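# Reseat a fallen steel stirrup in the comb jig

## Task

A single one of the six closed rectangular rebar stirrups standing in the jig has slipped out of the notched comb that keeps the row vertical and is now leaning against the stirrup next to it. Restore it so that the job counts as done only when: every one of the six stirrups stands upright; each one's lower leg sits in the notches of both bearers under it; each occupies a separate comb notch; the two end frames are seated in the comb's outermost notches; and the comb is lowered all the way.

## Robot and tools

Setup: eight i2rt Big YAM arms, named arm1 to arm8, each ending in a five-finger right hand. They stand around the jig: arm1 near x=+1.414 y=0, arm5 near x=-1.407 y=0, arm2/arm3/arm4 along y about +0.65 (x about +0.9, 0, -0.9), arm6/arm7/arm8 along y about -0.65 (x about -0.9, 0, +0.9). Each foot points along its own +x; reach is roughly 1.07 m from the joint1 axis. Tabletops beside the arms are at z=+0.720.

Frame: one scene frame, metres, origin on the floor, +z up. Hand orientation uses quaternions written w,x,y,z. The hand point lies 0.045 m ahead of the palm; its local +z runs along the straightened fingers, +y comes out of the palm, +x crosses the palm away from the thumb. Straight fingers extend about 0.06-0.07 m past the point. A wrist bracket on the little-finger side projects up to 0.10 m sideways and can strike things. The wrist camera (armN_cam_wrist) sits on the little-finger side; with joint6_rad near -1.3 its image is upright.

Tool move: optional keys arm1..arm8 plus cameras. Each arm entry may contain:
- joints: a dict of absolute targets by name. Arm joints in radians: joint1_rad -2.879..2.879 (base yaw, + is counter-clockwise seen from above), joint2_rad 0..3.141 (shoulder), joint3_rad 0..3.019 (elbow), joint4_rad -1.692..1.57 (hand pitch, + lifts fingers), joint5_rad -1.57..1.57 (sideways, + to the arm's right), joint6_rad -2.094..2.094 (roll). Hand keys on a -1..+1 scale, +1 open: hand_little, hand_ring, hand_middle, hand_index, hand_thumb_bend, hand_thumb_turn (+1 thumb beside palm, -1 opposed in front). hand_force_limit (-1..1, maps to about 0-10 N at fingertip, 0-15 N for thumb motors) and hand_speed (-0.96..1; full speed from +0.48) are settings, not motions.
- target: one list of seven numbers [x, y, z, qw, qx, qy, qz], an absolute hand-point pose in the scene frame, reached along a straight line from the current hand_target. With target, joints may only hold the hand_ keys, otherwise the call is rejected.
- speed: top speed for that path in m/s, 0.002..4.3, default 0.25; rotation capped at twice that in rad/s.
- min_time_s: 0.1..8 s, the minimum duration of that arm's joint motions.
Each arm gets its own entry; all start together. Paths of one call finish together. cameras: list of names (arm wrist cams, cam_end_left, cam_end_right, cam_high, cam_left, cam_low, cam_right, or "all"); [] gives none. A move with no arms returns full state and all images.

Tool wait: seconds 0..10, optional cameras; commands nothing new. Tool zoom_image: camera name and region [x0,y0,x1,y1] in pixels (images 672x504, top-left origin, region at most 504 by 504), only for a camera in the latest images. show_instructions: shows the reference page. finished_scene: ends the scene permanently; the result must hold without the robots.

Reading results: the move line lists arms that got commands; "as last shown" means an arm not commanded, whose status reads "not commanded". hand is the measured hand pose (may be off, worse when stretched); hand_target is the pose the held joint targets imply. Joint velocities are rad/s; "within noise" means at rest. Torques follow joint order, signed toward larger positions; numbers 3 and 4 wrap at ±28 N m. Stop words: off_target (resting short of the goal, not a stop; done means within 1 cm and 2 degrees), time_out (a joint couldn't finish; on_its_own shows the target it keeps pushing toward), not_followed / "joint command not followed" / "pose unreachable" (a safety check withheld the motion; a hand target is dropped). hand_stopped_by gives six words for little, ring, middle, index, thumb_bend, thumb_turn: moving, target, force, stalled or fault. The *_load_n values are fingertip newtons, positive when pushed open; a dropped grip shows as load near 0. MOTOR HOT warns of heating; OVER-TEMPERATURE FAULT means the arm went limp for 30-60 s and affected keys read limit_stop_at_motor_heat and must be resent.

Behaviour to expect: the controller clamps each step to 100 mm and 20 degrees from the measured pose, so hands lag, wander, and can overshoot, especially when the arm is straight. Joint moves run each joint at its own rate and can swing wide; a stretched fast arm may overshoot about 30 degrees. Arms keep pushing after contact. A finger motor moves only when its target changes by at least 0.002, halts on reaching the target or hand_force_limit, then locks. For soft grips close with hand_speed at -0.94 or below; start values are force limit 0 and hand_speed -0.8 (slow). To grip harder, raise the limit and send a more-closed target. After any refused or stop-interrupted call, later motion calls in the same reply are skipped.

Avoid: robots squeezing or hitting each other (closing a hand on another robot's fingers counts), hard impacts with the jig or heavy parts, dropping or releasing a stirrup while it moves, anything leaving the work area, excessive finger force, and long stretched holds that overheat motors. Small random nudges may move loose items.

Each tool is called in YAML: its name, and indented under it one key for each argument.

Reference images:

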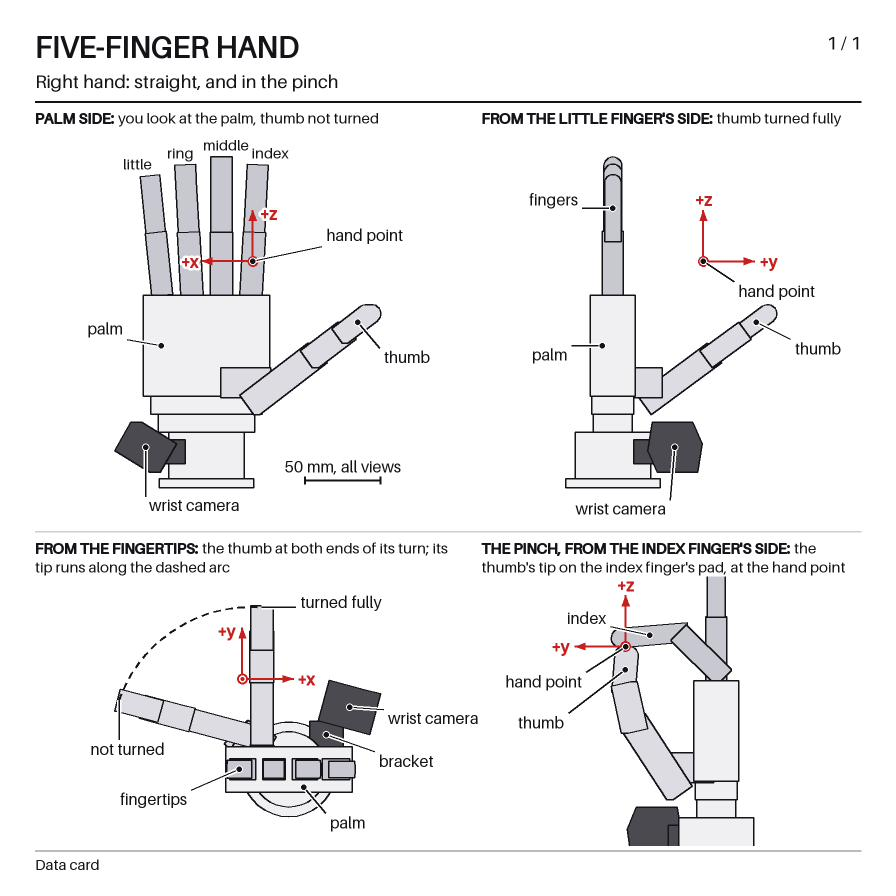

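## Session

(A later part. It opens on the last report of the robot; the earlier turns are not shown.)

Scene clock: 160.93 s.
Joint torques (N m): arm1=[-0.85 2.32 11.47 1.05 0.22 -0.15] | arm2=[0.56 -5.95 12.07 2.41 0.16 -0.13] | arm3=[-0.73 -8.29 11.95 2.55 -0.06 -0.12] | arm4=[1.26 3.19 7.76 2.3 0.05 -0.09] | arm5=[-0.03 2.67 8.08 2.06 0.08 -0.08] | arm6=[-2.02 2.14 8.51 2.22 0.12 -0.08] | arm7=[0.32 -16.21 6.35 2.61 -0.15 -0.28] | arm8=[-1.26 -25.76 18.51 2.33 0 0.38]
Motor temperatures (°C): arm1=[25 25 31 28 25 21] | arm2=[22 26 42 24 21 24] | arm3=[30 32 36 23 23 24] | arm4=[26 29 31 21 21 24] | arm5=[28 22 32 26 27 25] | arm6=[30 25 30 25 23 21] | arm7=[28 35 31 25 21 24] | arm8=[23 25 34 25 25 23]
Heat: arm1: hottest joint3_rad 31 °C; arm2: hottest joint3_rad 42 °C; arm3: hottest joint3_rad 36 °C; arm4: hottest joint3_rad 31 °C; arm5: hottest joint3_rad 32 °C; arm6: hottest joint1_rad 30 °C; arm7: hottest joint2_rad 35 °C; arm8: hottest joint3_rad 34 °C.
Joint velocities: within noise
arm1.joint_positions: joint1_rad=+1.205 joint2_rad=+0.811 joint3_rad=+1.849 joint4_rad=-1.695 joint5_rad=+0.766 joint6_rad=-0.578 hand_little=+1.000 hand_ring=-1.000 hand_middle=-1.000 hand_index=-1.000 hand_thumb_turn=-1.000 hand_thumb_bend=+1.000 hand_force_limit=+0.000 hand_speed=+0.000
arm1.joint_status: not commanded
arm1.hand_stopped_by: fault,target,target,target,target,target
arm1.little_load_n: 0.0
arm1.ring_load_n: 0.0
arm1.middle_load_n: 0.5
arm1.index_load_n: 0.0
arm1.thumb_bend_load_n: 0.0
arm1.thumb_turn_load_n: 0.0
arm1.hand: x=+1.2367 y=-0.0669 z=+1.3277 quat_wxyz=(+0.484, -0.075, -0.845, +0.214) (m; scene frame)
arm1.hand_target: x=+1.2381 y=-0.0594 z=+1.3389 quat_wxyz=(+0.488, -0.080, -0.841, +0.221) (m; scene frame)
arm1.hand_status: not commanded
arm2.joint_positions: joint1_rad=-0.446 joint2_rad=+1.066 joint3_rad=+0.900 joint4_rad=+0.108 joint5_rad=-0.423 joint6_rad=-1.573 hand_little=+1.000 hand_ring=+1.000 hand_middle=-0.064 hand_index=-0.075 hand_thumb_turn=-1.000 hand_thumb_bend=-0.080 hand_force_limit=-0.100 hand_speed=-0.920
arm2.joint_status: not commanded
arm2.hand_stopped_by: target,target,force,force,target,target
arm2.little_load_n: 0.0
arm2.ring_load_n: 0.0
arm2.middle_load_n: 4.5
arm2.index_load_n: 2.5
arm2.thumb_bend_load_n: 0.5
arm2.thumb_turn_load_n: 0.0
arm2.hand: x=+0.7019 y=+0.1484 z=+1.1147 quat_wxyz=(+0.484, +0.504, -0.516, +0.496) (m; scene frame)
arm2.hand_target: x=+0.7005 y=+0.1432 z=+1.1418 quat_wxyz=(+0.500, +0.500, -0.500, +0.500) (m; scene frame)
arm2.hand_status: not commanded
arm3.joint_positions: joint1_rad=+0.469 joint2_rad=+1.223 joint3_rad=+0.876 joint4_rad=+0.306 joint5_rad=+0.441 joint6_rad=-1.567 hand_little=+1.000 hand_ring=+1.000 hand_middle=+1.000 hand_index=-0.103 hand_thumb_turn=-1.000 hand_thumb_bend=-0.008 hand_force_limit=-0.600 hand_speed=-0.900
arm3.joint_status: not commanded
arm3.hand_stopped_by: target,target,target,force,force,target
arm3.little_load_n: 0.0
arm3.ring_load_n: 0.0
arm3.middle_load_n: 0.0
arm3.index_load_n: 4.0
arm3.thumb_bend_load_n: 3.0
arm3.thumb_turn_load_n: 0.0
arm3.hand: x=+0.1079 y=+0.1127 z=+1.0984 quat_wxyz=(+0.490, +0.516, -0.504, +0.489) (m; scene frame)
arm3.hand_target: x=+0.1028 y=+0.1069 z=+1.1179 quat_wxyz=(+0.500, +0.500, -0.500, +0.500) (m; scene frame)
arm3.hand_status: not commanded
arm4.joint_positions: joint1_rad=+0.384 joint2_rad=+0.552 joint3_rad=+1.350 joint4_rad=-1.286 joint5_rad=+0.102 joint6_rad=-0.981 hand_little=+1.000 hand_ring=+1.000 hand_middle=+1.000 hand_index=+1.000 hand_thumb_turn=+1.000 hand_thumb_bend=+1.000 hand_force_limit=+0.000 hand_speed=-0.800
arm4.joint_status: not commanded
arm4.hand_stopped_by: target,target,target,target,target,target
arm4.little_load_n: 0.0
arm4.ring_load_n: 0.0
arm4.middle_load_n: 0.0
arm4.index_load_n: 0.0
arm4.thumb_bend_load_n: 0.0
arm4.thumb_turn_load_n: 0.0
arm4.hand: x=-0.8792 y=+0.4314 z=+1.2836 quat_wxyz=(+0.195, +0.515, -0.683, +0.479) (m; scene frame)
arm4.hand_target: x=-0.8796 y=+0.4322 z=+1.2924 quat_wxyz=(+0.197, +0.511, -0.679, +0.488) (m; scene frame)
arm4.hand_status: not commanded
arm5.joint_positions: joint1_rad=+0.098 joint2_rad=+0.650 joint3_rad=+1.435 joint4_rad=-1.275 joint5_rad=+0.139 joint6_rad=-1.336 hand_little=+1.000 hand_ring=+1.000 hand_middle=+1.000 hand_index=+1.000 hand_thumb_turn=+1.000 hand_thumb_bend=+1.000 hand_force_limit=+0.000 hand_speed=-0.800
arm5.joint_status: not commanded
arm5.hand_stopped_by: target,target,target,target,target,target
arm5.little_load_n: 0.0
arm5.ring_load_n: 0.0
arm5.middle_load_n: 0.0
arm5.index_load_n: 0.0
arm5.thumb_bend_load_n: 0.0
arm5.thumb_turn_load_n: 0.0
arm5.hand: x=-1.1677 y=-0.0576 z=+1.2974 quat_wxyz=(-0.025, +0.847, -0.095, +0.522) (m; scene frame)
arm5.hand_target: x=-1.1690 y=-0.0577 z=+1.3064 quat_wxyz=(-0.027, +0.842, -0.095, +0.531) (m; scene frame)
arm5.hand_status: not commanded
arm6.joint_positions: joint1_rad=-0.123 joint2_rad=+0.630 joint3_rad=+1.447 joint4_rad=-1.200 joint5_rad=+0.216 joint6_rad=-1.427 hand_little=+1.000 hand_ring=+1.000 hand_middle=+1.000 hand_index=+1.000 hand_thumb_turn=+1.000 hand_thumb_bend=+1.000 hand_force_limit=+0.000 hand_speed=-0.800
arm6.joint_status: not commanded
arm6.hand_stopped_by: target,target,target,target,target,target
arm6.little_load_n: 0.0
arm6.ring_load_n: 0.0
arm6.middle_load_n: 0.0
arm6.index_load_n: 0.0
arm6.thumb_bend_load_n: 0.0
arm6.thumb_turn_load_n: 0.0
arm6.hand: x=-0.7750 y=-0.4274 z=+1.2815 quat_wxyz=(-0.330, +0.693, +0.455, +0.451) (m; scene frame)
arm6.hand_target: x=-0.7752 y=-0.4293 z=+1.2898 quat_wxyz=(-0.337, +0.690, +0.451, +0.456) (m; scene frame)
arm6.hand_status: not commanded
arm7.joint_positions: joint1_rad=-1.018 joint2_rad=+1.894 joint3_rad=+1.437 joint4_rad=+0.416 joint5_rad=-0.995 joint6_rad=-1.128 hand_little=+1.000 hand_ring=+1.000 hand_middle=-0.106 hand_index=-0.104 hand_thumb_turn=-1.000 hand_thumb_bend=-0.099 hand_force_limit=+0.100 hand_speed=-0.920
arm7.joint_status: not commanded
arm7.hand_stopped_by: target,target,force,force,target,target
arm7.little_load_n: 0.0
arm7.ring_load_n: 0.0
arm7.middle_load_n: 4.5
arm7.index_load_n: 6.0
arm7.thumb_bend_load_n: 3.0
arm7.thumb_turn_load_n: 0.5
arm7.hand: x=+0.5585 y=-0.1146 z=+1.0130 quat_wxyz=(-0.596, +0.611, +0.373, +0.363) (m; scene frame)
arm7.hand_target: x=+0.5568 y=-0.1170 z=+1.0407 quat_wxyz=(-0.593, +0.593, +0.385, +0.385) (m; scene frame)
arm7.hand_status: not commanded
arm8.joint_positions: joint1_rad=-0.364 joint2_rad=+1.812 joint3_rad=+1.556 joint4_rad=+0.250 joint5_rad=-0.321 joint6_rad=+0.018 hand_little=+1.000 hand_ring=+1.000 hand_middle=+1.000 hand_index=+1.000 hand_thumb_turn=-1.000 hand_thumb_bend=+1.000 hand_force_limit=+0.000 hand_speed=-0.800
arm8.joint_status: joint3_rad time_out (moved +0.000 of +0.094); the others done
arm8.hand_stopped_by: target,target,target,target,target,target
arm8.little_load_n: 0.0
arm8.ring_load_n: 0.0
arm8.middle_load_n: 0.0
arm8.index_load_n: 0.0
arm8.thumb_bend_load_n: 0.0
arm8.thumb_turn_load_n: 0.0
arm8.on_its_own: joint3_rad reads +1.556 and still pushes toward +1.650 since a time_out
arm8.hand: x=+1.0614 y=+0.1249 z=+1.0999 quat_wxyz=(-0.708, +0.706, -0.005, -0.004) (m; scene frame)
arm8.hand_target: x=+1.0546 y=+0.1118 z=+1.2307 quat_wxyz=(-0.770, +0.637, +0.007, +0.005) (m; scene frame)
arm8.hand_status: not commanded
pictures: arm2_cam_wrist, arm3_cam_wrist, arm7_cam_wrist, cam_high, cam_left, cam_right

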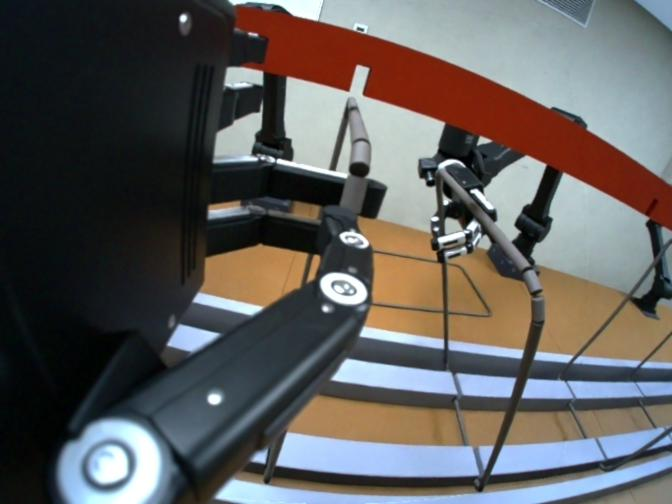

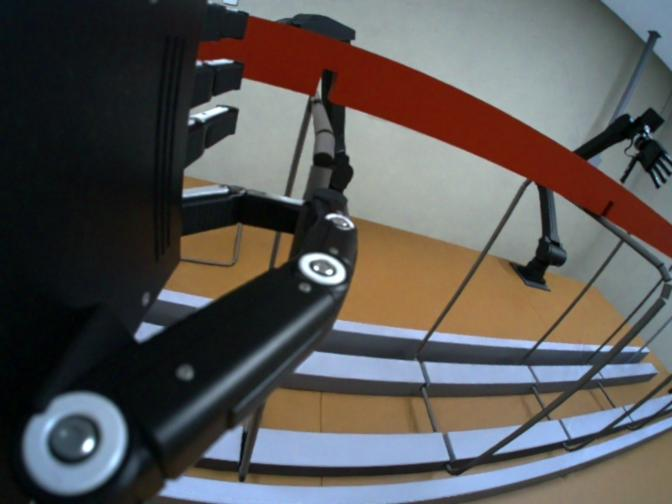

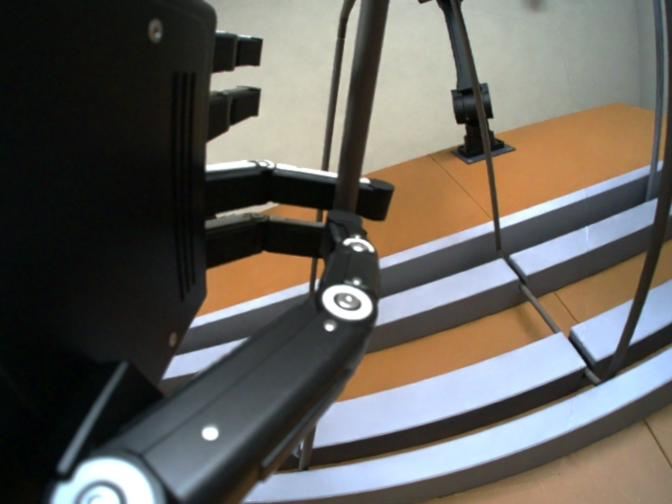

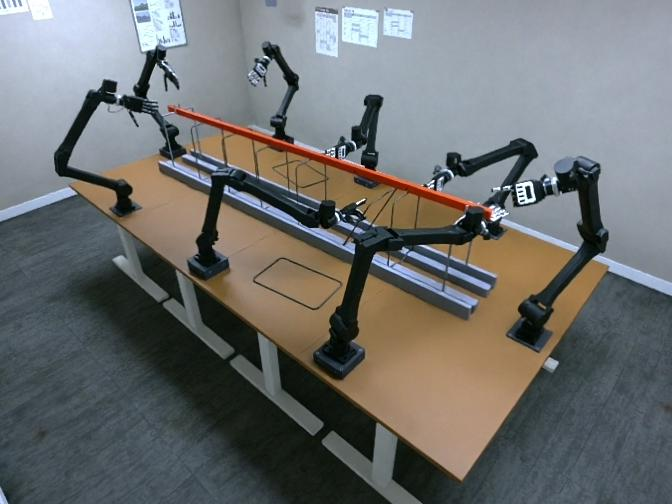

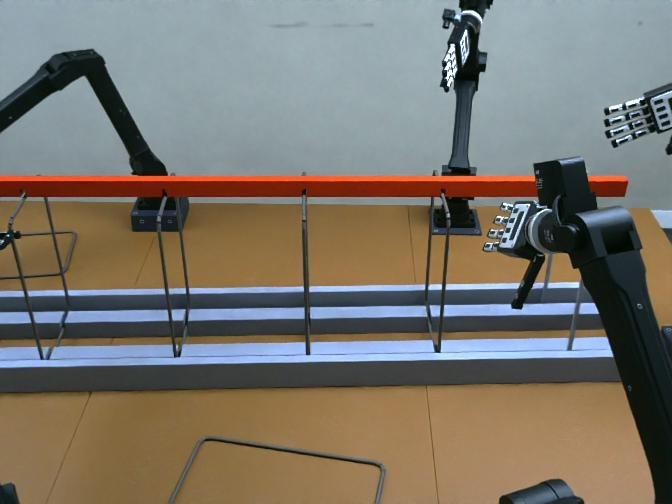

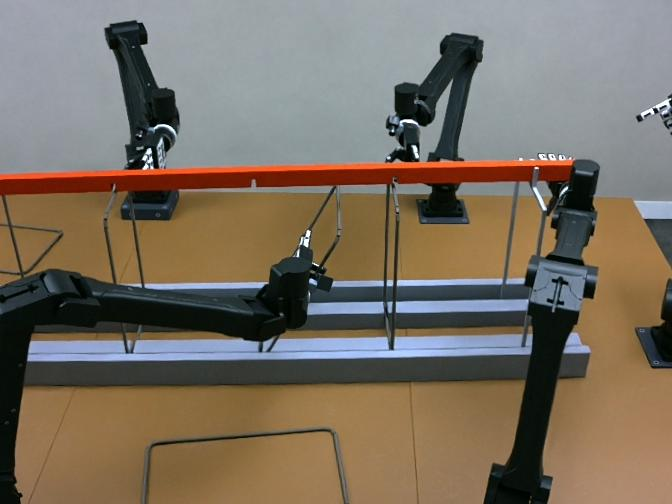

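move:
  arm7: {"target": [0.491, -0.117, 1.063, 0.5437, -0.5437, -0.4521, -0.4521], "speed": 0.07}
  cameras: ["cam_right", "arm7_cam_wrist", "arm2_cam_wrist", "cam_left"]

zoom_image:
  camera: "cam_right"
  region: [170, 140, 420, 370]

Scene clock: 163.87 s.
Joint torques (N m): arm1=[0.44 3.08 11.48 1.09 0.16 -0.15] | arm2=[0.62 -5.95 12.07 2.41 0.16 -0.13] | arm3=[-0.85 -8.47 11.97 2.65 -0.05 -0.13] | arm4=[1.2 3.14 7.77 2.32 0.05 -0.1] | arm5=[-0.5 1.79 8.14 1.87 0.08 -0.04] | arm6=[-2.14 2.02 8.49 2.15 0.12 -0.09] | arm7=[0.38 -13.98 6.28 2.78 0.02 -0.33] | arm8=[-1.08 -25.7 18.55 2.32 0 0.37]
Motor temperatures (°C): arm1=[25 25 31 28 25 21] | arm2=[22 26 42 24 21 24] | arm3=[30 32 36 23 23 24] | arm4=[26 29 31 21 21 24] | arm5=[28 22 32 26 27 25] | arm6=[30 25 30 25 23 21] | arm7=[28 35 31 25 21 24] | arm8=[23 25 34 25 25 23]
Heat: arm1: hottest joint3_rad 31 °C; arm2: hottest joint3_rad 42 °C; arm3: hottest joint3_rad 36 °C; arm4: hottest joint3_rad 31 °C; arm5: hottest joint3_rad 32 °C; arm6: hottest joint1_rad 30 °C; arm7: hottest joint2_rad 35 °C; arm8: hottest joint3_rad 34 °C.
move: arm7 off_target
Joint velocities: within noise
arm1, arm2, arm3, arm4, arm5, arm6, arm8: as last shown
arm1.middle_load_n: 0.0
arm2.index_load_n: 3.0
arm3.index_load_n: 3.5
arm3.thumb_turn_load_n: 0.5
arm4.thumb_turn_load_n: -0.5
arm7.joint_positions: joint1_rad=-0.943 joint2_rad=+1.728 joint3_rad=+1.240 joint4_rad=+0.448 joint5_rad=-0.923 joint6_rad=-1.361 hand_little=+1.000 hand_ring=+1.000 hand_middle=-0.106 hand_index=-0.104 hand_thumb_turn=-1.000 hand_thumb_bend=-0.099 hand_force_limit=+0.100 hand_speed=-0.920
arm7.joint_status: not commanded
arm7.hand_stopped_by: target,target,force,force,target,target
arm7.little_load_n: 0.0
arm7.ring_load_n: 0.0
arm7.middle_load_n: 4.0
arm7.index_load_n: 6.0
arm7.thumb_bend_load_n: 2.5
arm7.thumb_turn_load_n: 0.5
arm7.hand: x=+0.4924 y=-0.1148 z=+1.0383 quat_wxyz=(-0.549, +0.563, +0.443, +0.430)
arm7.hand_target: x=+0.4908 y=-0.1170 z=+1.0627 quat_wxyz=(-0.544, +0.544, +0.452, +0.452)
arm7.hand_status: off_target (0.025 m and 3.6 deg from the pose sent, 0.084 m and 16.8 deg at the start)
arm8.index_load_n: -0.5
arm8.on_its_own: joint3_rad reads +1.556 and still pushes toward +1.650 since a time_out
pictures: arm2_cam_wrist, arm7_cam_wrist, cam_left, cam_right

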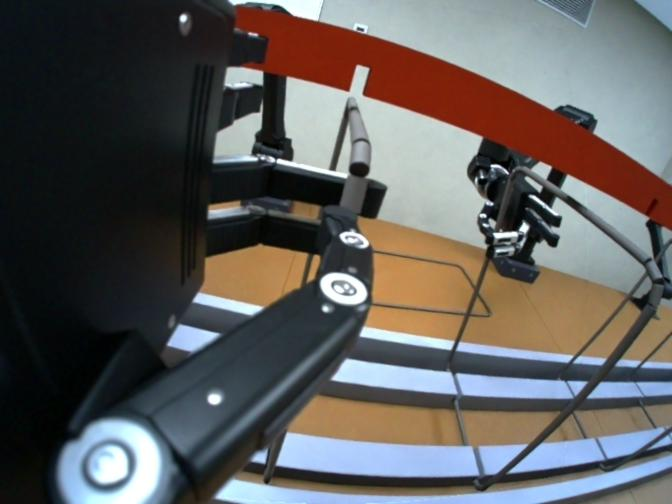

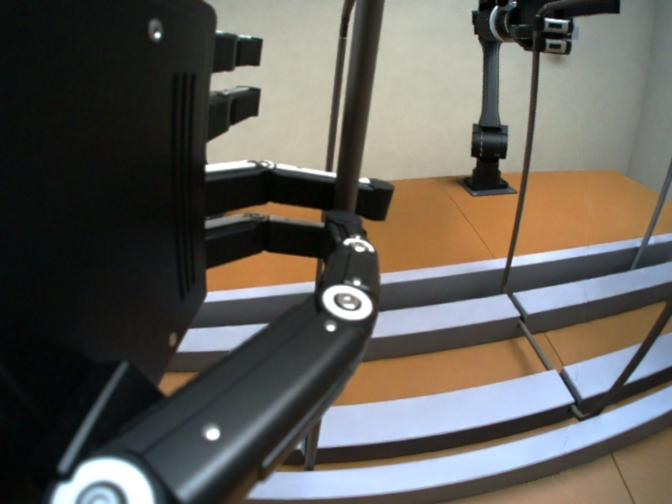

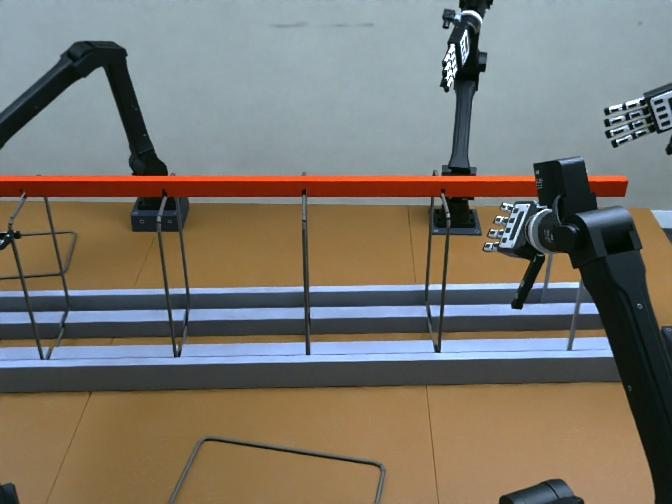

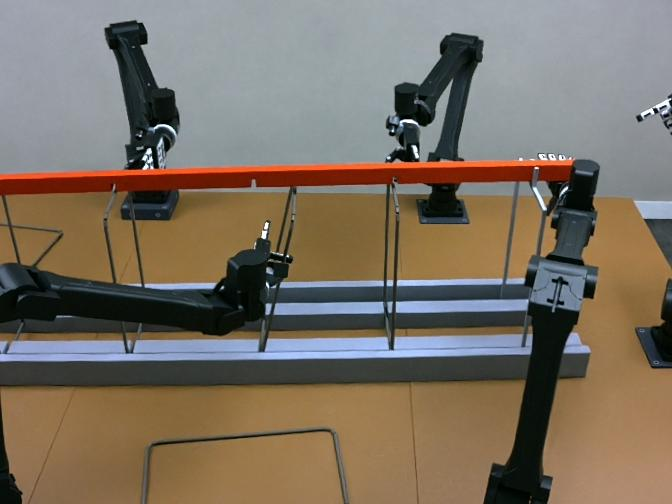

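Scaled by 2.016 from the camera's image (finer frame: 960x720).

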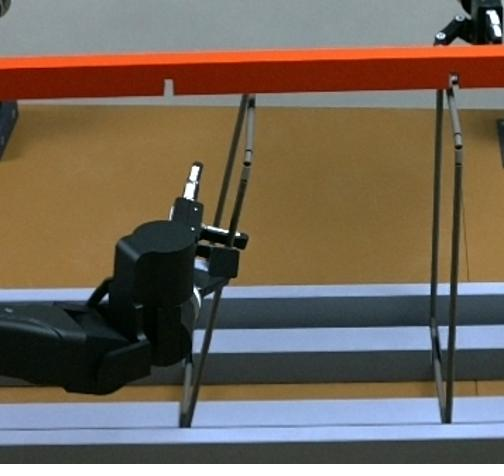

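move:
  arm7: {"target": [0.454, -0.117, 1.068, 0.5127, -0.5127, -0.4870, -0.4870], "speed": 0.05}
  cameras: ["cam_right", "arm7_cam_wrist", "arm2_cam_wrist", "arm3_cam_wrist"]

zoom_image:
  camera: "cam_right"
  region: [220, 150, 340, 240]

zoom_image:
  camera: "arm2_cam_wrist"
  region: [470, 100, 670, 250]

Scene clock: 166.03 s.
Joint torques (N m): arm1=[-0.03 1.96 11.3 1.25 0.24 -0.18] | arm2=[0.56 -5.95 12.07 2.41 0.16 -0.13] | arm3=[-0.79 -8.47 11.99 2.61 -0.05 -0.13] | arm4=[1.26 3.14 7.73 2.28 0.05 -0.1] | arm5=[-0.67 1.96 8.12 2.07 0.08 -0.06] | arm6=[-2.14 2.26 8.49 2.15 0.12 -0.09] | arm7=[0.73 -12.75 6.17 2.93 0.05 -0.34] | arm8=[-0.73 -25.76 18.51 2.22 0.01 0.36]
Motor temperatures (°C): arm1=[25 25 31 28 25 21] | arm2=[22 26 42 24 21 24] | arm3=[30 32 36 23 23 24] | arm4=[26 29 31 21 21 24] | arm5=[28 22 32 26 27 24] | arm6=[30 25 30 25 23 21] | arm7=[28 35 31 25 21 24] | arm8=[23 26 34 25 25 23]
Heat: arm1: hottest joint3_rad 31 °C; arm2: hottest joint3_rad 42 °C; arm3: hottest joint3_rad 36 °C; arm4: hottest joint3_rad 31 °C; arm5: hottest joint3_rad 32 °C; arm6: hottest joint1_rad 30 °C; arm7: hottest joint2_rad 35 °C; arm8: hottest joint3_rad 34 °C.
move: arm7 off_target
Joint velocities: within noise
arm1, arm2, arm3, arm4, arm5, arm6, arm8: as last shown
arm1.thumb_bend_load_n: -0.5
arm1.thumb_turn_load_n: 0.5
arm4.thumb_turn_load_n: 0.0
arm7.joint_positions: joint1_rad=-0.898 joint2_rad=+1.651 joint3_rad=+1.136 joint4_rad=+0.475 joint5_rad=-0.876 joint6_rad=-1.493 hand_little=+1.000 hand_ring=+1.000 hand_middle=-0.106 hand_index=-0.104 hand_thumb_turn=-1.000 hand_thumb_bend=-0.099 hand_force_limit=+0.100 hand_speed=-0.920
arm7.joint_status: not commanded
arm7.hand_stopped_by: target,target,force,force,target,target
arm7.little_load_n: 0.0
arm7.ring_load_n: 0.0
arm7.middle_load_n: 4.0
arm7.index_load_n: 6.5
arm7.thumb_bend_load_n: 2.5
arm7.thumb_turn_load_n: 1.0
arm7.hand: x=+0.4565 y=-0.1162 z=+1.0448 quat_wxyz=(-0.519, +0.533, +0.480, +0.465)
arm7.hand_target: x=+0.4539 y=-0.1171 z=+1.0680 quat_wxyz=(-0.513, +0.513, +0.487, +0.487)
arm7.hand_status: off_target (0.023 m and 3.6 deg from the pose sent, 0.049 m and 10.9 deg at the start)
arm8.index_load_n: 0.0
arm8.on_its_own: joint3_rad reads +1.556 and still pushes toward +1.650 since a time_out
pictures: arm2_cam_wrist, arm3_cam_wrist, arm7_cam_wrist, cam_right

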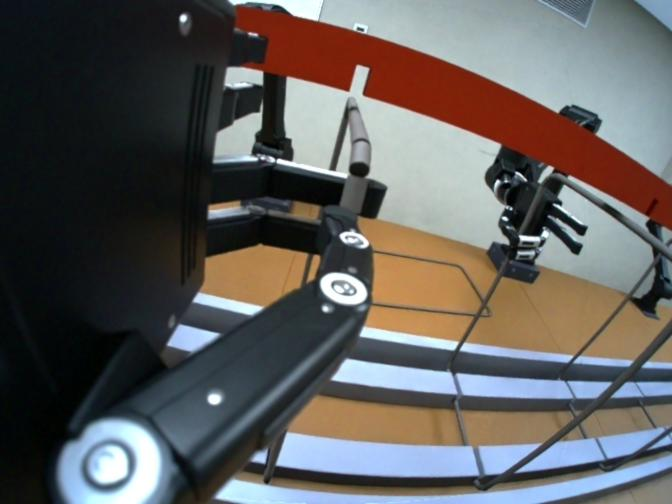

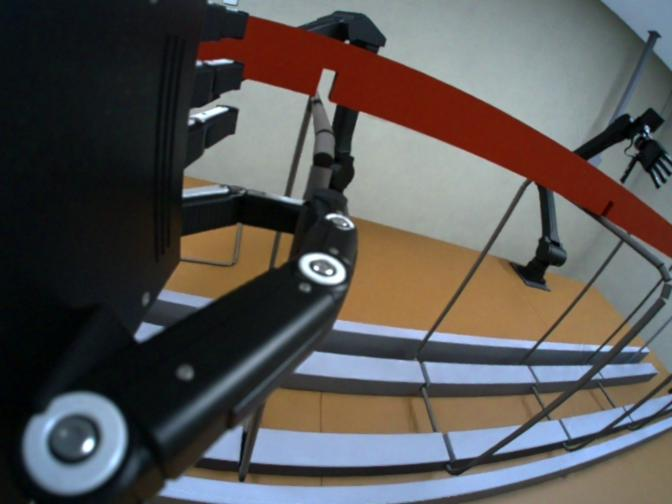

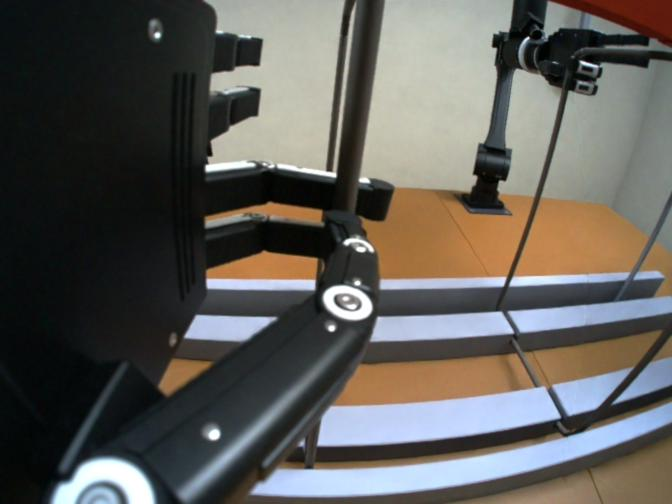

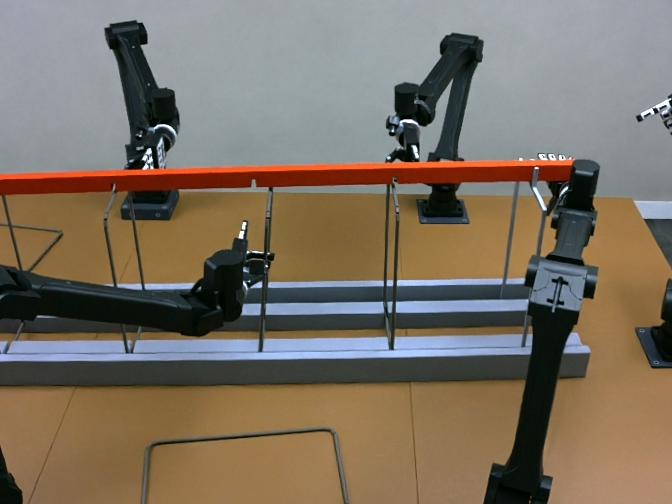

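Scaled by 4.200 from the camera's image (finer frame: 960x720).

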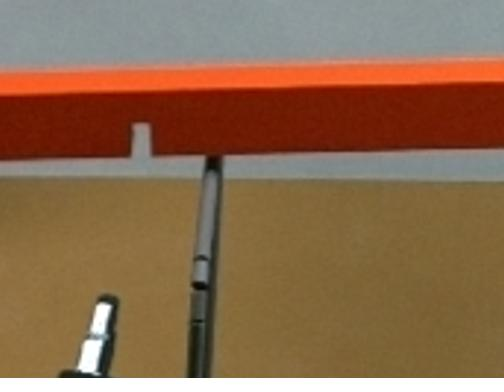

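Scaled by 2.520 from the camera's image (finer frame: 960x720).

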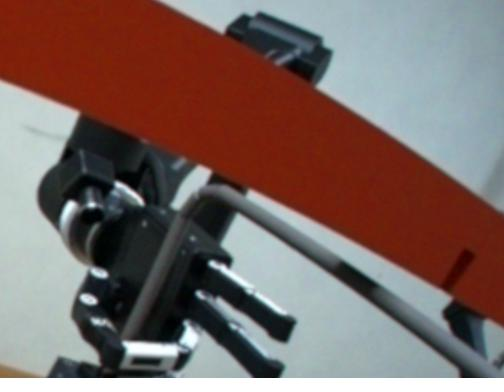

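zoom_image:
  camera: "arm3_cam_wrist"
  region: [260, 50, 400, 190]

zoom_image:
  camera: "arm2_cam_wrist"
  region: [290, 50, 430, 190]

zoom_image:
  camera: "cam_right"
  region: [80, 150, 200, 240]

zoom_image:
  camera: "cam_right"
  region: [340, 150, 460, 240]

Scaled by 3.600 from the camera's image (finer frame: 960x720).

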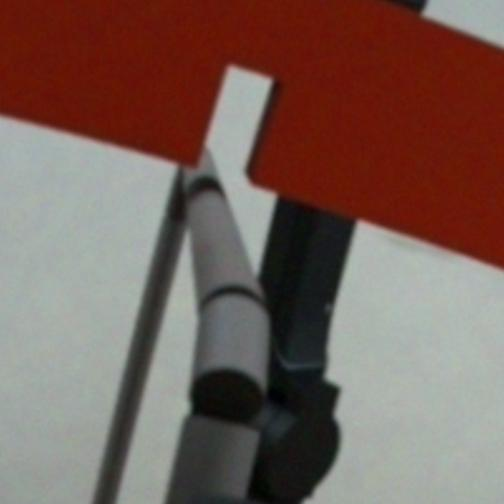

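Scaled by 3.600 from the camera's image (finer frame: 960x720).

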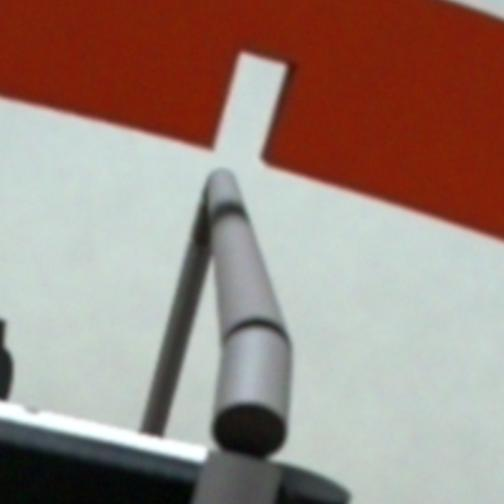

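Scaled by 4.200 from the camera's image (finer frame: 960x720).

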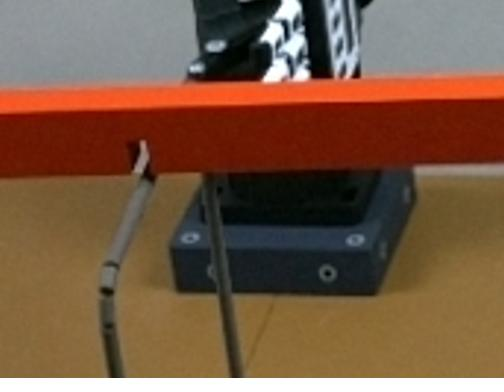

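Scaled by 4.200 from the camera's image (finer frame: 960x720).

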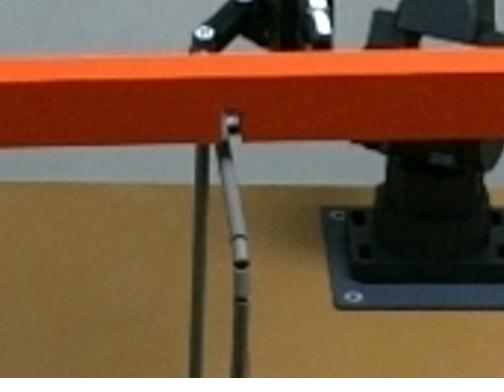

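move:
  arm7: {"target": [0.433, -0.117, 1.068, 0.4912, -0.4912, -0.5087, -0.5087], "speed": 0.04}
  cameras: ["cam_right", "arm2_cam_wrist", "arm3_cam_wrist"]

zoom_image:
  camera: "cam_right"
  region: [220, 150, 340, 240]

zoom_image:
  camera: "arm2_cam_wrist"
  region: [470, 100, 670, 250]

zoom_image:
  camera: "arm3_cam_wrist"
  region: [260, 50, 400, 190]

Scene clock: 168.47 s.
Joint torques (N m): arm1=[0.09 2.49 11.41 1.25 0.28 -0.13] | arm2=[0.56 -5.95 12.07 2.41 0.16 -0.13] | arm3=[-0.56 -8.53 12 2.61 -0.06 -0.14] | arm4=[1.2 3.25 7.79 2.32 0.05 -0.09] | arm5=[0.03 1.96 8.18 1.89 0.08 -0.05] | arm6=[-2.08 1.96 8.49 2.18 0.12 -0.09] | arm7=[0.67 -12.04 6.16 3 0.12 -0.38] | arm8=[-1.2 -25.58 18.47 2.35 -0.01 0.38]
Motor temperatures (°C): arm1=[25 25 31 28 25 21] | arm2=[22 26 42 24 21 24] | arm3=[30 32 36 23 23 24] | arm4=[26 29 31 21 21 24] | arm5=[28 22 32 26 27 24] | arm6=[30 25 30 25 23 21] | arm7=[28 35 31 25 21 24] | arm8=[23 26 35 25 25 23]
Heat: arm1: hottest joint3_rad 31 °C; arm2: hottest joint3_rad 42 °C; arm3: hottest joint3_rad 36 °C; arm4: hottest joint3_rad 31 °C; arm5: hottest joint3_rad 32 °C; arm6: hottest joint1_rad 30 °C; arm7: hottest joint2_rad 35 °C; arm8: hottest joint3_rad 35 °C.
move: arm7 off_target
Joint velocities: within noise
arm1, arm2, arm3, arm4, arm5, arm6, arm8: as last shown
arm1.thumb_bend_load_n: 0.0
arm2.index_load_n: 2.5
arm2.thumb_bend_load_n: 0.0
arm3.index_load_n: 4.0
arm3.thumb_bend_load_n: 3.5
arm4.little_load_n: 0.5
arm5.middle_load_n: -0.5
arm6.thumb_bend_load_n: -0.5
arm7.joint_positions: joint1_rad=-0.869 joint2_rad=+1.612 joint3_rad=+1.075 joint4_rad=+0.498 joint5_rad=-0.847 joint6_rad=-1.575 hand_little=+1.000 hand_ring=+1.000 hand_middle=-0.106 hand_index=-0.104 hand_thumb_turn=-1.000 hand_thumb_bend=-0.099 hand_force_limit=+0.100 hand_speed=-0.920
arm7.joint_status: not commanded
arm7.hand_stopped_by: target,target,force,force,target,target
arm7.little_load_n: 0.0
arm7.ring_load_n: 0.0
arm7.middle_load_n: 4.0
arm7.index_load_n: 6.5
arm7.thumb_bend_load_n: 2.5
arm7.thumb_turn_load_n: 1.0
arm7.hand: x=+0.4356 y=-0.1168 z=+1.0461 quat_wxyz=(-0.498, +0.513, +0.502, +0.487)
arm7.hand_target: x=+0.4329 y=-0.1171 z=+1.0680 quat_wxyz=(-0.491, +0.491, +0.509, +0.509)
arm7.hand_status: off_target (0.022 m and 3.7 deg from the pose sent, 0.033 m and 8.3 deg at the start)
arm8.on_its_own: joint3_rad reads +1.556 and still pushes toward +1.650 since a time_out
pictures: arm2_cam_wrist, arm3_cam_wrist, cam_right

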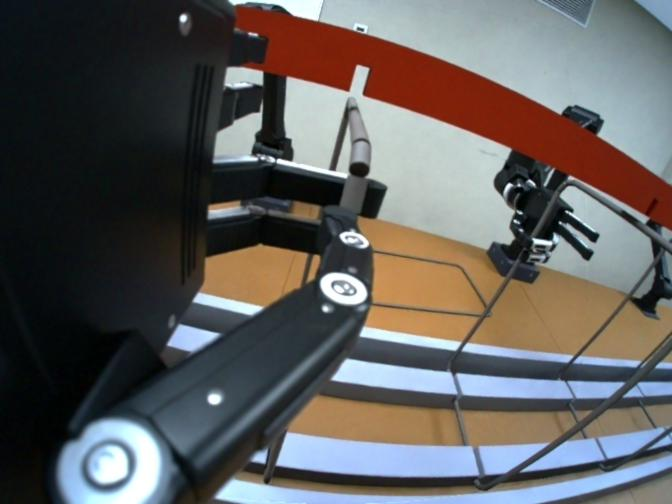

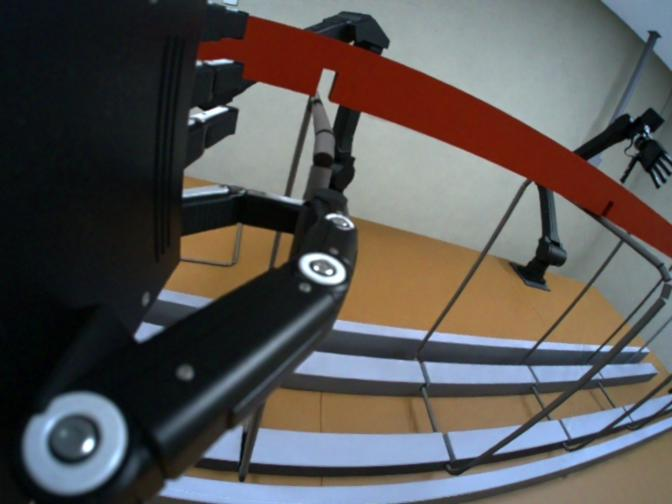

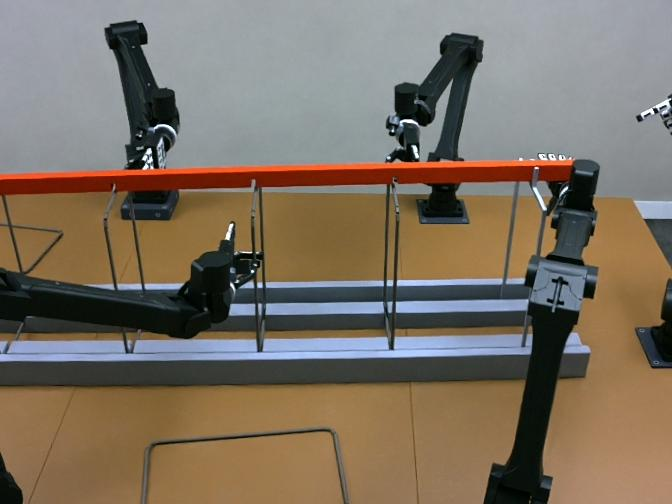

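Scaled by 4.200 from the camera's image (finer frame: 960x720).

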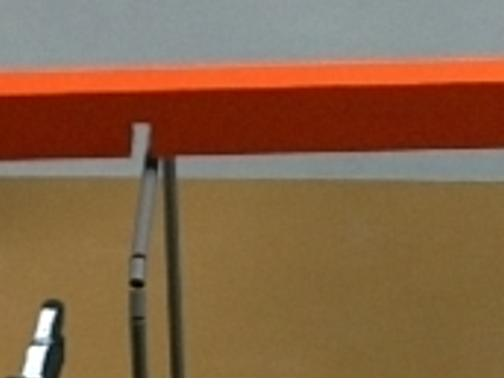

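Scaled by 2.520 from the camera's image (finer frame: 960x720).

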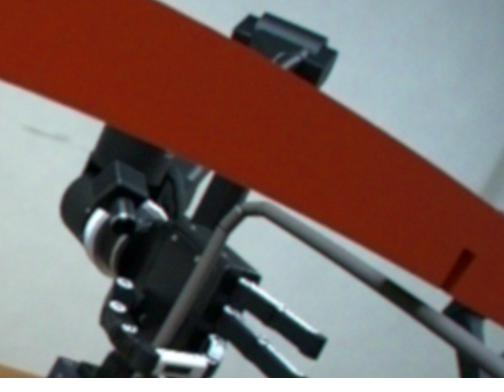

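Scaled by 3.600 from the camera's image (finer frame: 960x720).

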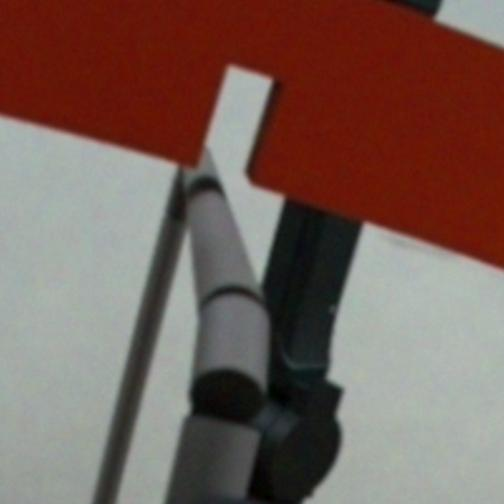

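move:
  arm7: {"target": [0.4275, -0.117, 1.068, 0.4867, -0.4867, -0.5129, -0.5129], "speed": 0.03}
  cameras: ["cam_right", "arm2_cam_wrist", "cam_left"]

zoom_image:
  camera: "cam_right"
  region: [220, 150, 340, 240]

zoom_image:
  camera: "arm2_cam_wrist"
  region: [470, 100, 670, 250]

Scene clock: 169.70 s.
Joint torques (N m): arm1=[-0.32 2.02 11.56 0.96 0.2 -0.11] | arm2=[0.62 -5.95 12.07 2.41 0.16 -0.13] | arm3=[-0.62 -8.23 11.99 2.59 -0.05 -0.13] | arm4=[1.14 3.08 7.76 2.32 0.04 -0.09] | arm5=[-0.38 2.37 8.13 1.98 0.07 -0.02] | arm6=[-2.2 2.02 8.51 2.19 0.11 -0.09] | arm7=[0.67 -11.99 6.16 3.02 0.14 -0.37] | arm8=[-1.03 -25.41 18.51 2.29 0 0.38]
Motor temperatures (°C): arm1=[25 25 31 28 25 21] | arm2=[22 26 42 24 21 24] | arm3=[30 32 36 23 23 24] | arm4=[26 29 31 21 21 24] | arm5=[28 22 32 26 27 24] | arm6=[30 25 30 25 23 21] | arm7=[28 35 31 25 21 24] | arm8=[23 26 35 25 25 23]
Heat: arm1: hottest joint3_rad 31 °C; arm2: hottest joint3_rad 42 °C; arm3: hottest joint3_rad 36 °C; arm4: hottest joint3_rad 31 °C; arm5: hottest joint3_rad 32 °C; arm6: hottest joint1_rad 30 °C; arm7: hottest joint2_rad 35 °C; arm8: hottest joint3_rad 35 °C.
move: arm7 off_target
Joint velocities: within noise
arm1, arm2, arm3, arm4, arm5, arm6, arm8: as last shown
arm2.little_load_n: 0.5
arm2.thumb_bend_load_n: 0.5
arm3.thumb_bend_load_n: 3.0
arm4.little_load_n: 0.0
arm5.middle_load_n: 0.0
arm6.ring_load_n: -0.5
arm6.thumb_bend_load_n: 0.0
arm7.joint_positions: joint1_rad=-0.861 joint2_rad=+1.603 joint3_rad=+1.061 joint4_rad=+0.503 joint5_rad=-0.839 joint6_rad=-1.594 hand_little=+1.000 hand_ring=+1.000 hand_middle=-0.106 hand_index=-0.104 hand_thumb_turn=-1.000 hand_thumb_bend=-0.099 hand_force_limit=+0.100 hand_speed=-0.920
arm7.joint_status: not commanded
arm7.hand_stopped_by: target,target,force,force,target,target
arm7.little_load_n: 0.0
arm7.ring_load_n: 0.0
arm7.middle_load_n: 4.0
arm7.index_load_n: 7.0
arm7.thumb_bend_load_n: 2.5
arm7.thumb_turn_load_n: 1.0
arm7.hand: x=+0.4303 y=-0.1169 z=+1.0461 quat_wxyz=(-0.494, +0.508, +0.507, +0.491)
arm7.hand_target: x=+0.4274 y=-0.1171 z=+1.0680 quat_wxyz=(-0.487, +0.487, +0.513, +0.513)
arm7.hand_status: off_target (0.022 m and 3.7 deg from the pose sent, 0.023 m and 4.6 deg at the start)
arm8.on_its_own: joint3_rad reads +1.556 and still pushes toward +1.650 since a time_out
pictures: arm2_cam_wrist, cam_left, cam_right

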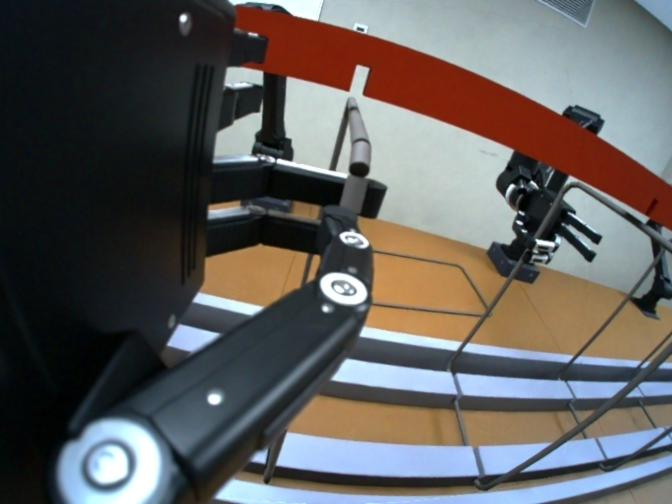

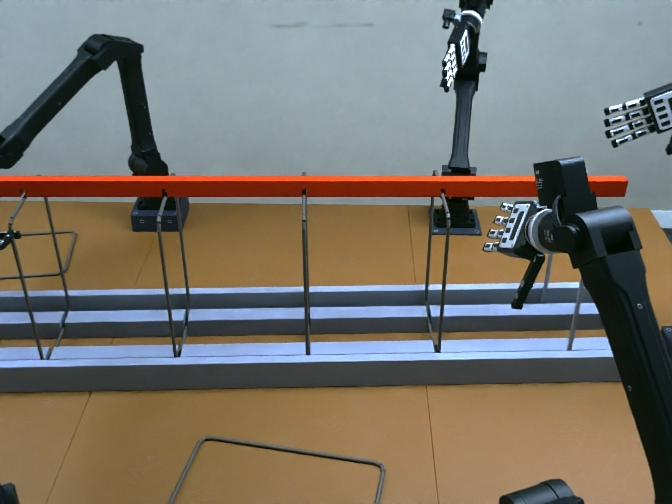

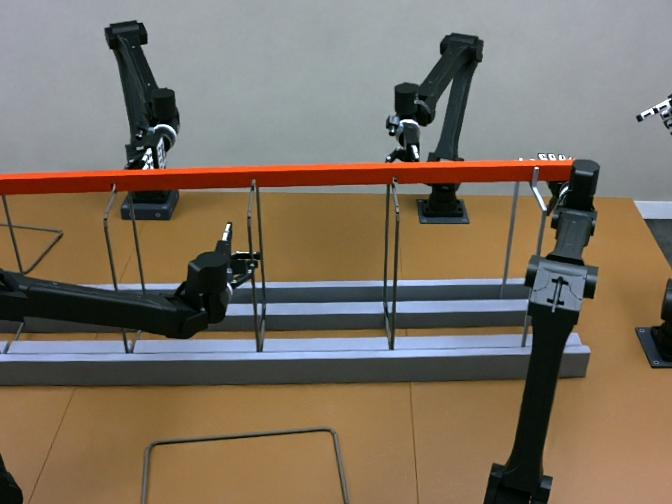

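Scaled by 4.200 from the camera's image (finer frame: 960x720).

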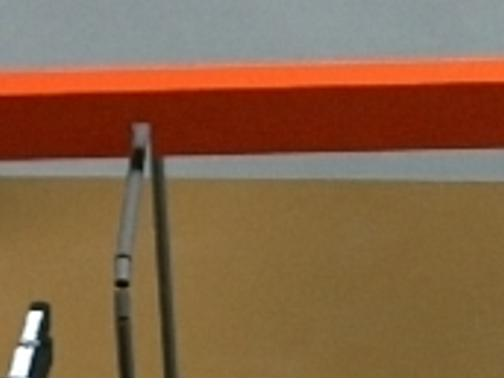

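Scaled by 2.520 from the camera's image (finer frame: 960x720).

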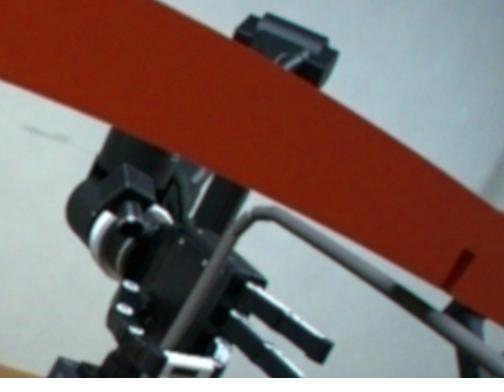

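zoom_image:
  camera: "cam_right"
  region: [200, 180, 320, 360]

zoom_image:
  camera: "cam_right"
  region: [340, 180, 460, 360]

zoom_image:
  camera: "cam_right"
  region: [70, 180, 190, 360]

Scaled by 2.800 from the camera's image (finer frame: 960x720).

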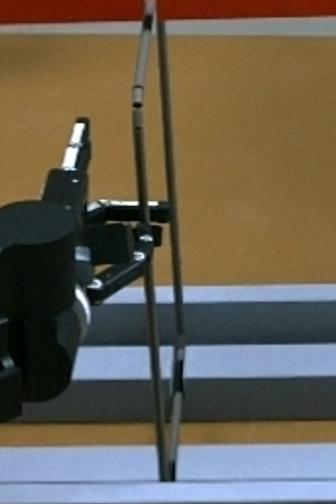

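Scaled by 2.800 from the camera's image (finer frame: 960x720).

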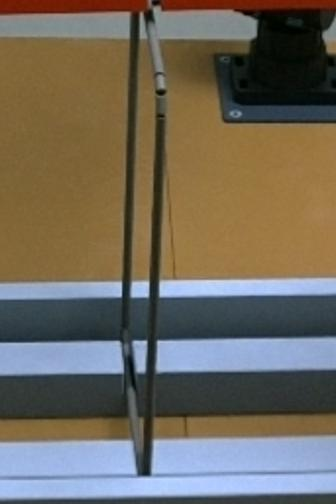

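Scaled by 2.800 from the camera's image (finer frame: 960x720).

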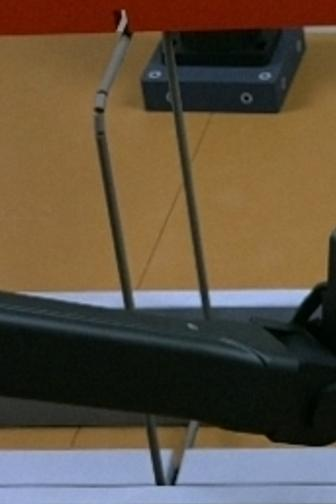

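move:
  arm7: {"target": [0.431, -0.117, 1.068, 0.4890, -0.4890, -0.5108, -0.5108], "speed": 0.03}
  cameras: ["cam_right"]

zoom_image:
  camera: "cam_right"
  region: [200, 180, 320, 360]

zoom_image:
  camera: "cam_right"
  region: [220, 150, 340, 240]

Scene clock: 173.40 s.
Joint torques (N m): arm1=[-0.62 1.55 11.36 1.02 0.24 -0.18] | arm2=[0.62 -5.95 12.07 2.41 0.16 -0.13] | arm3=[-0.85 -8.41 11.96 2.59 -0.06 -0.13] | arm4=[1.2 3.19 7.73 2.35 0.05 -0.1] | arm5=[0.5 2.37 8.27 1.99 0.08 -0.06] | arm6=[-1.96 1.9 8.5 2.18 0.13 -0.08] | arm7=[0.62 -11.63 6.75 2.86 -0.08 -0.3] | arm8=[-1.26 -25.64 18.47 2.3 0.01 0.38]
Motor temperatures (°C): arm1=[25 25 31 28 25 21] | arm2=[22 26 42 24 21 24] | arm3=[30 32 36 23 23 24] | arm4=[26 29 31 21 21 24] | arm5=[28 22 32 26 27 24] | arm6=[30 25 30 25 23 21] | arm7=[28 35 31 25 21 24] | arm8=[23 26 35 25 25 23]
Heat: arm1: hottest joint3_rad 31 °C; arm2: hottest joint3_rad 42 °C; arm3: hottest joint3_rad 36 °C; arm4: hottest joint3_rad 31 °C; arm5: hottest joint3_rad 32 °C; arm6: hottest joint1_rad 30 °C; arm7: hottest joint2_rad 35 °C; arm8: hottest joint3_rad 35 °C.
move: arm7 off_target
Joint velocities: within noise
arm1, arm2, arm3, arm4, arm5, arm6, arm8: as last shown
arm2.little_load_n: 0.0
arm3.index_load_n: 3.5
arm4.index_load_n: -0.5
arm5.middle_load_n: 0.5
arm6.ring_load_n: 0.0
arm7.joint_positions: joint1_rad=-0.861 joint2_rad=+1.603 joint3_rad=+1.061 joint4_rad=+0.503 joint5_rad=-0.839 joint6_rad=-1.594 hand_little=+1.000 hand_ring=+1.000 hand_middle=-0.106 hand_index=-0.104 hand_thumb_turn=-1.000 hand_thumb_bend=-0.099 hand_force_limit=+0.100 hand_speed=-0.920
arm7.joint_status: not commanded
arm7.hand_stopped_by: target,target,force,force,target,target
arm7.little_load_n: 0.0
arm7.ring_load_n: 0.0
arm7.middle_load_n: 4.0
arm7.index_load_n: 7.0
arm7.thumb_bend_load_n: 2.5
arm7.thumb_turn_load_n: 1.0
arm7.hand: x=+0.4303 y=-0.1169 z=+1.0461 quat_wxyz=(-0.494, +0.508, +0.507, +0.491)
arm7.hand_target: x=+0.4308 y=-0.1172 z=+1.0680 quat_wxyz=(-0.489, +0.489, +0.511, +0.511)
arm7.hand_status: off_target (0.022 m and 3.2 deg from the pose sent, 0.022 m and 3.2 deg at the start)
arm8.on_its_own: joint3_rad reads +1.556 and still pushes toward +1.650 since a time_out

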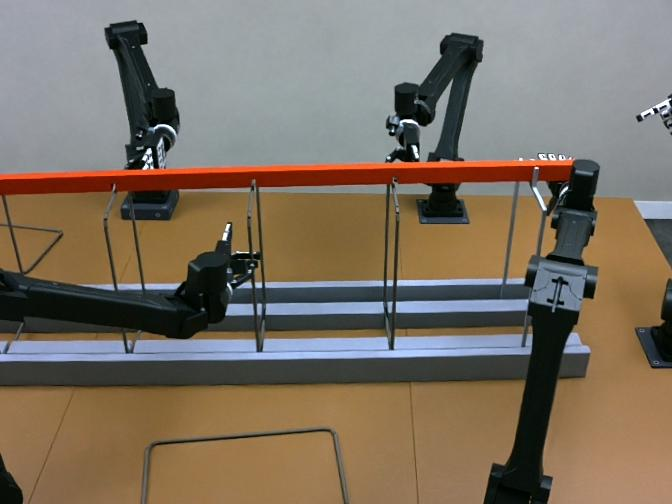

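Scaled by 2.800 from the camera's image (finer frame: 960x720).

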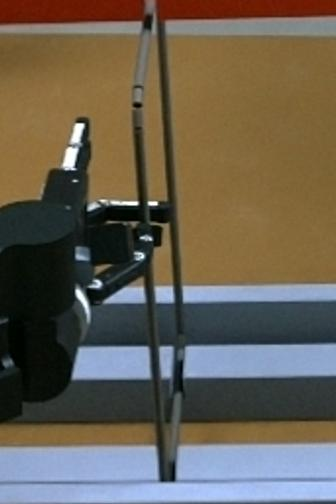

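Scaled by 4.200 from the camera's image (finer frame: 960x720).

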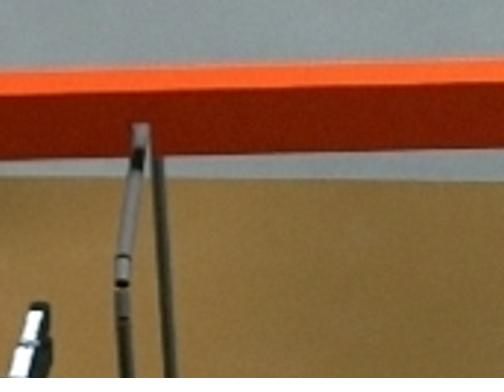

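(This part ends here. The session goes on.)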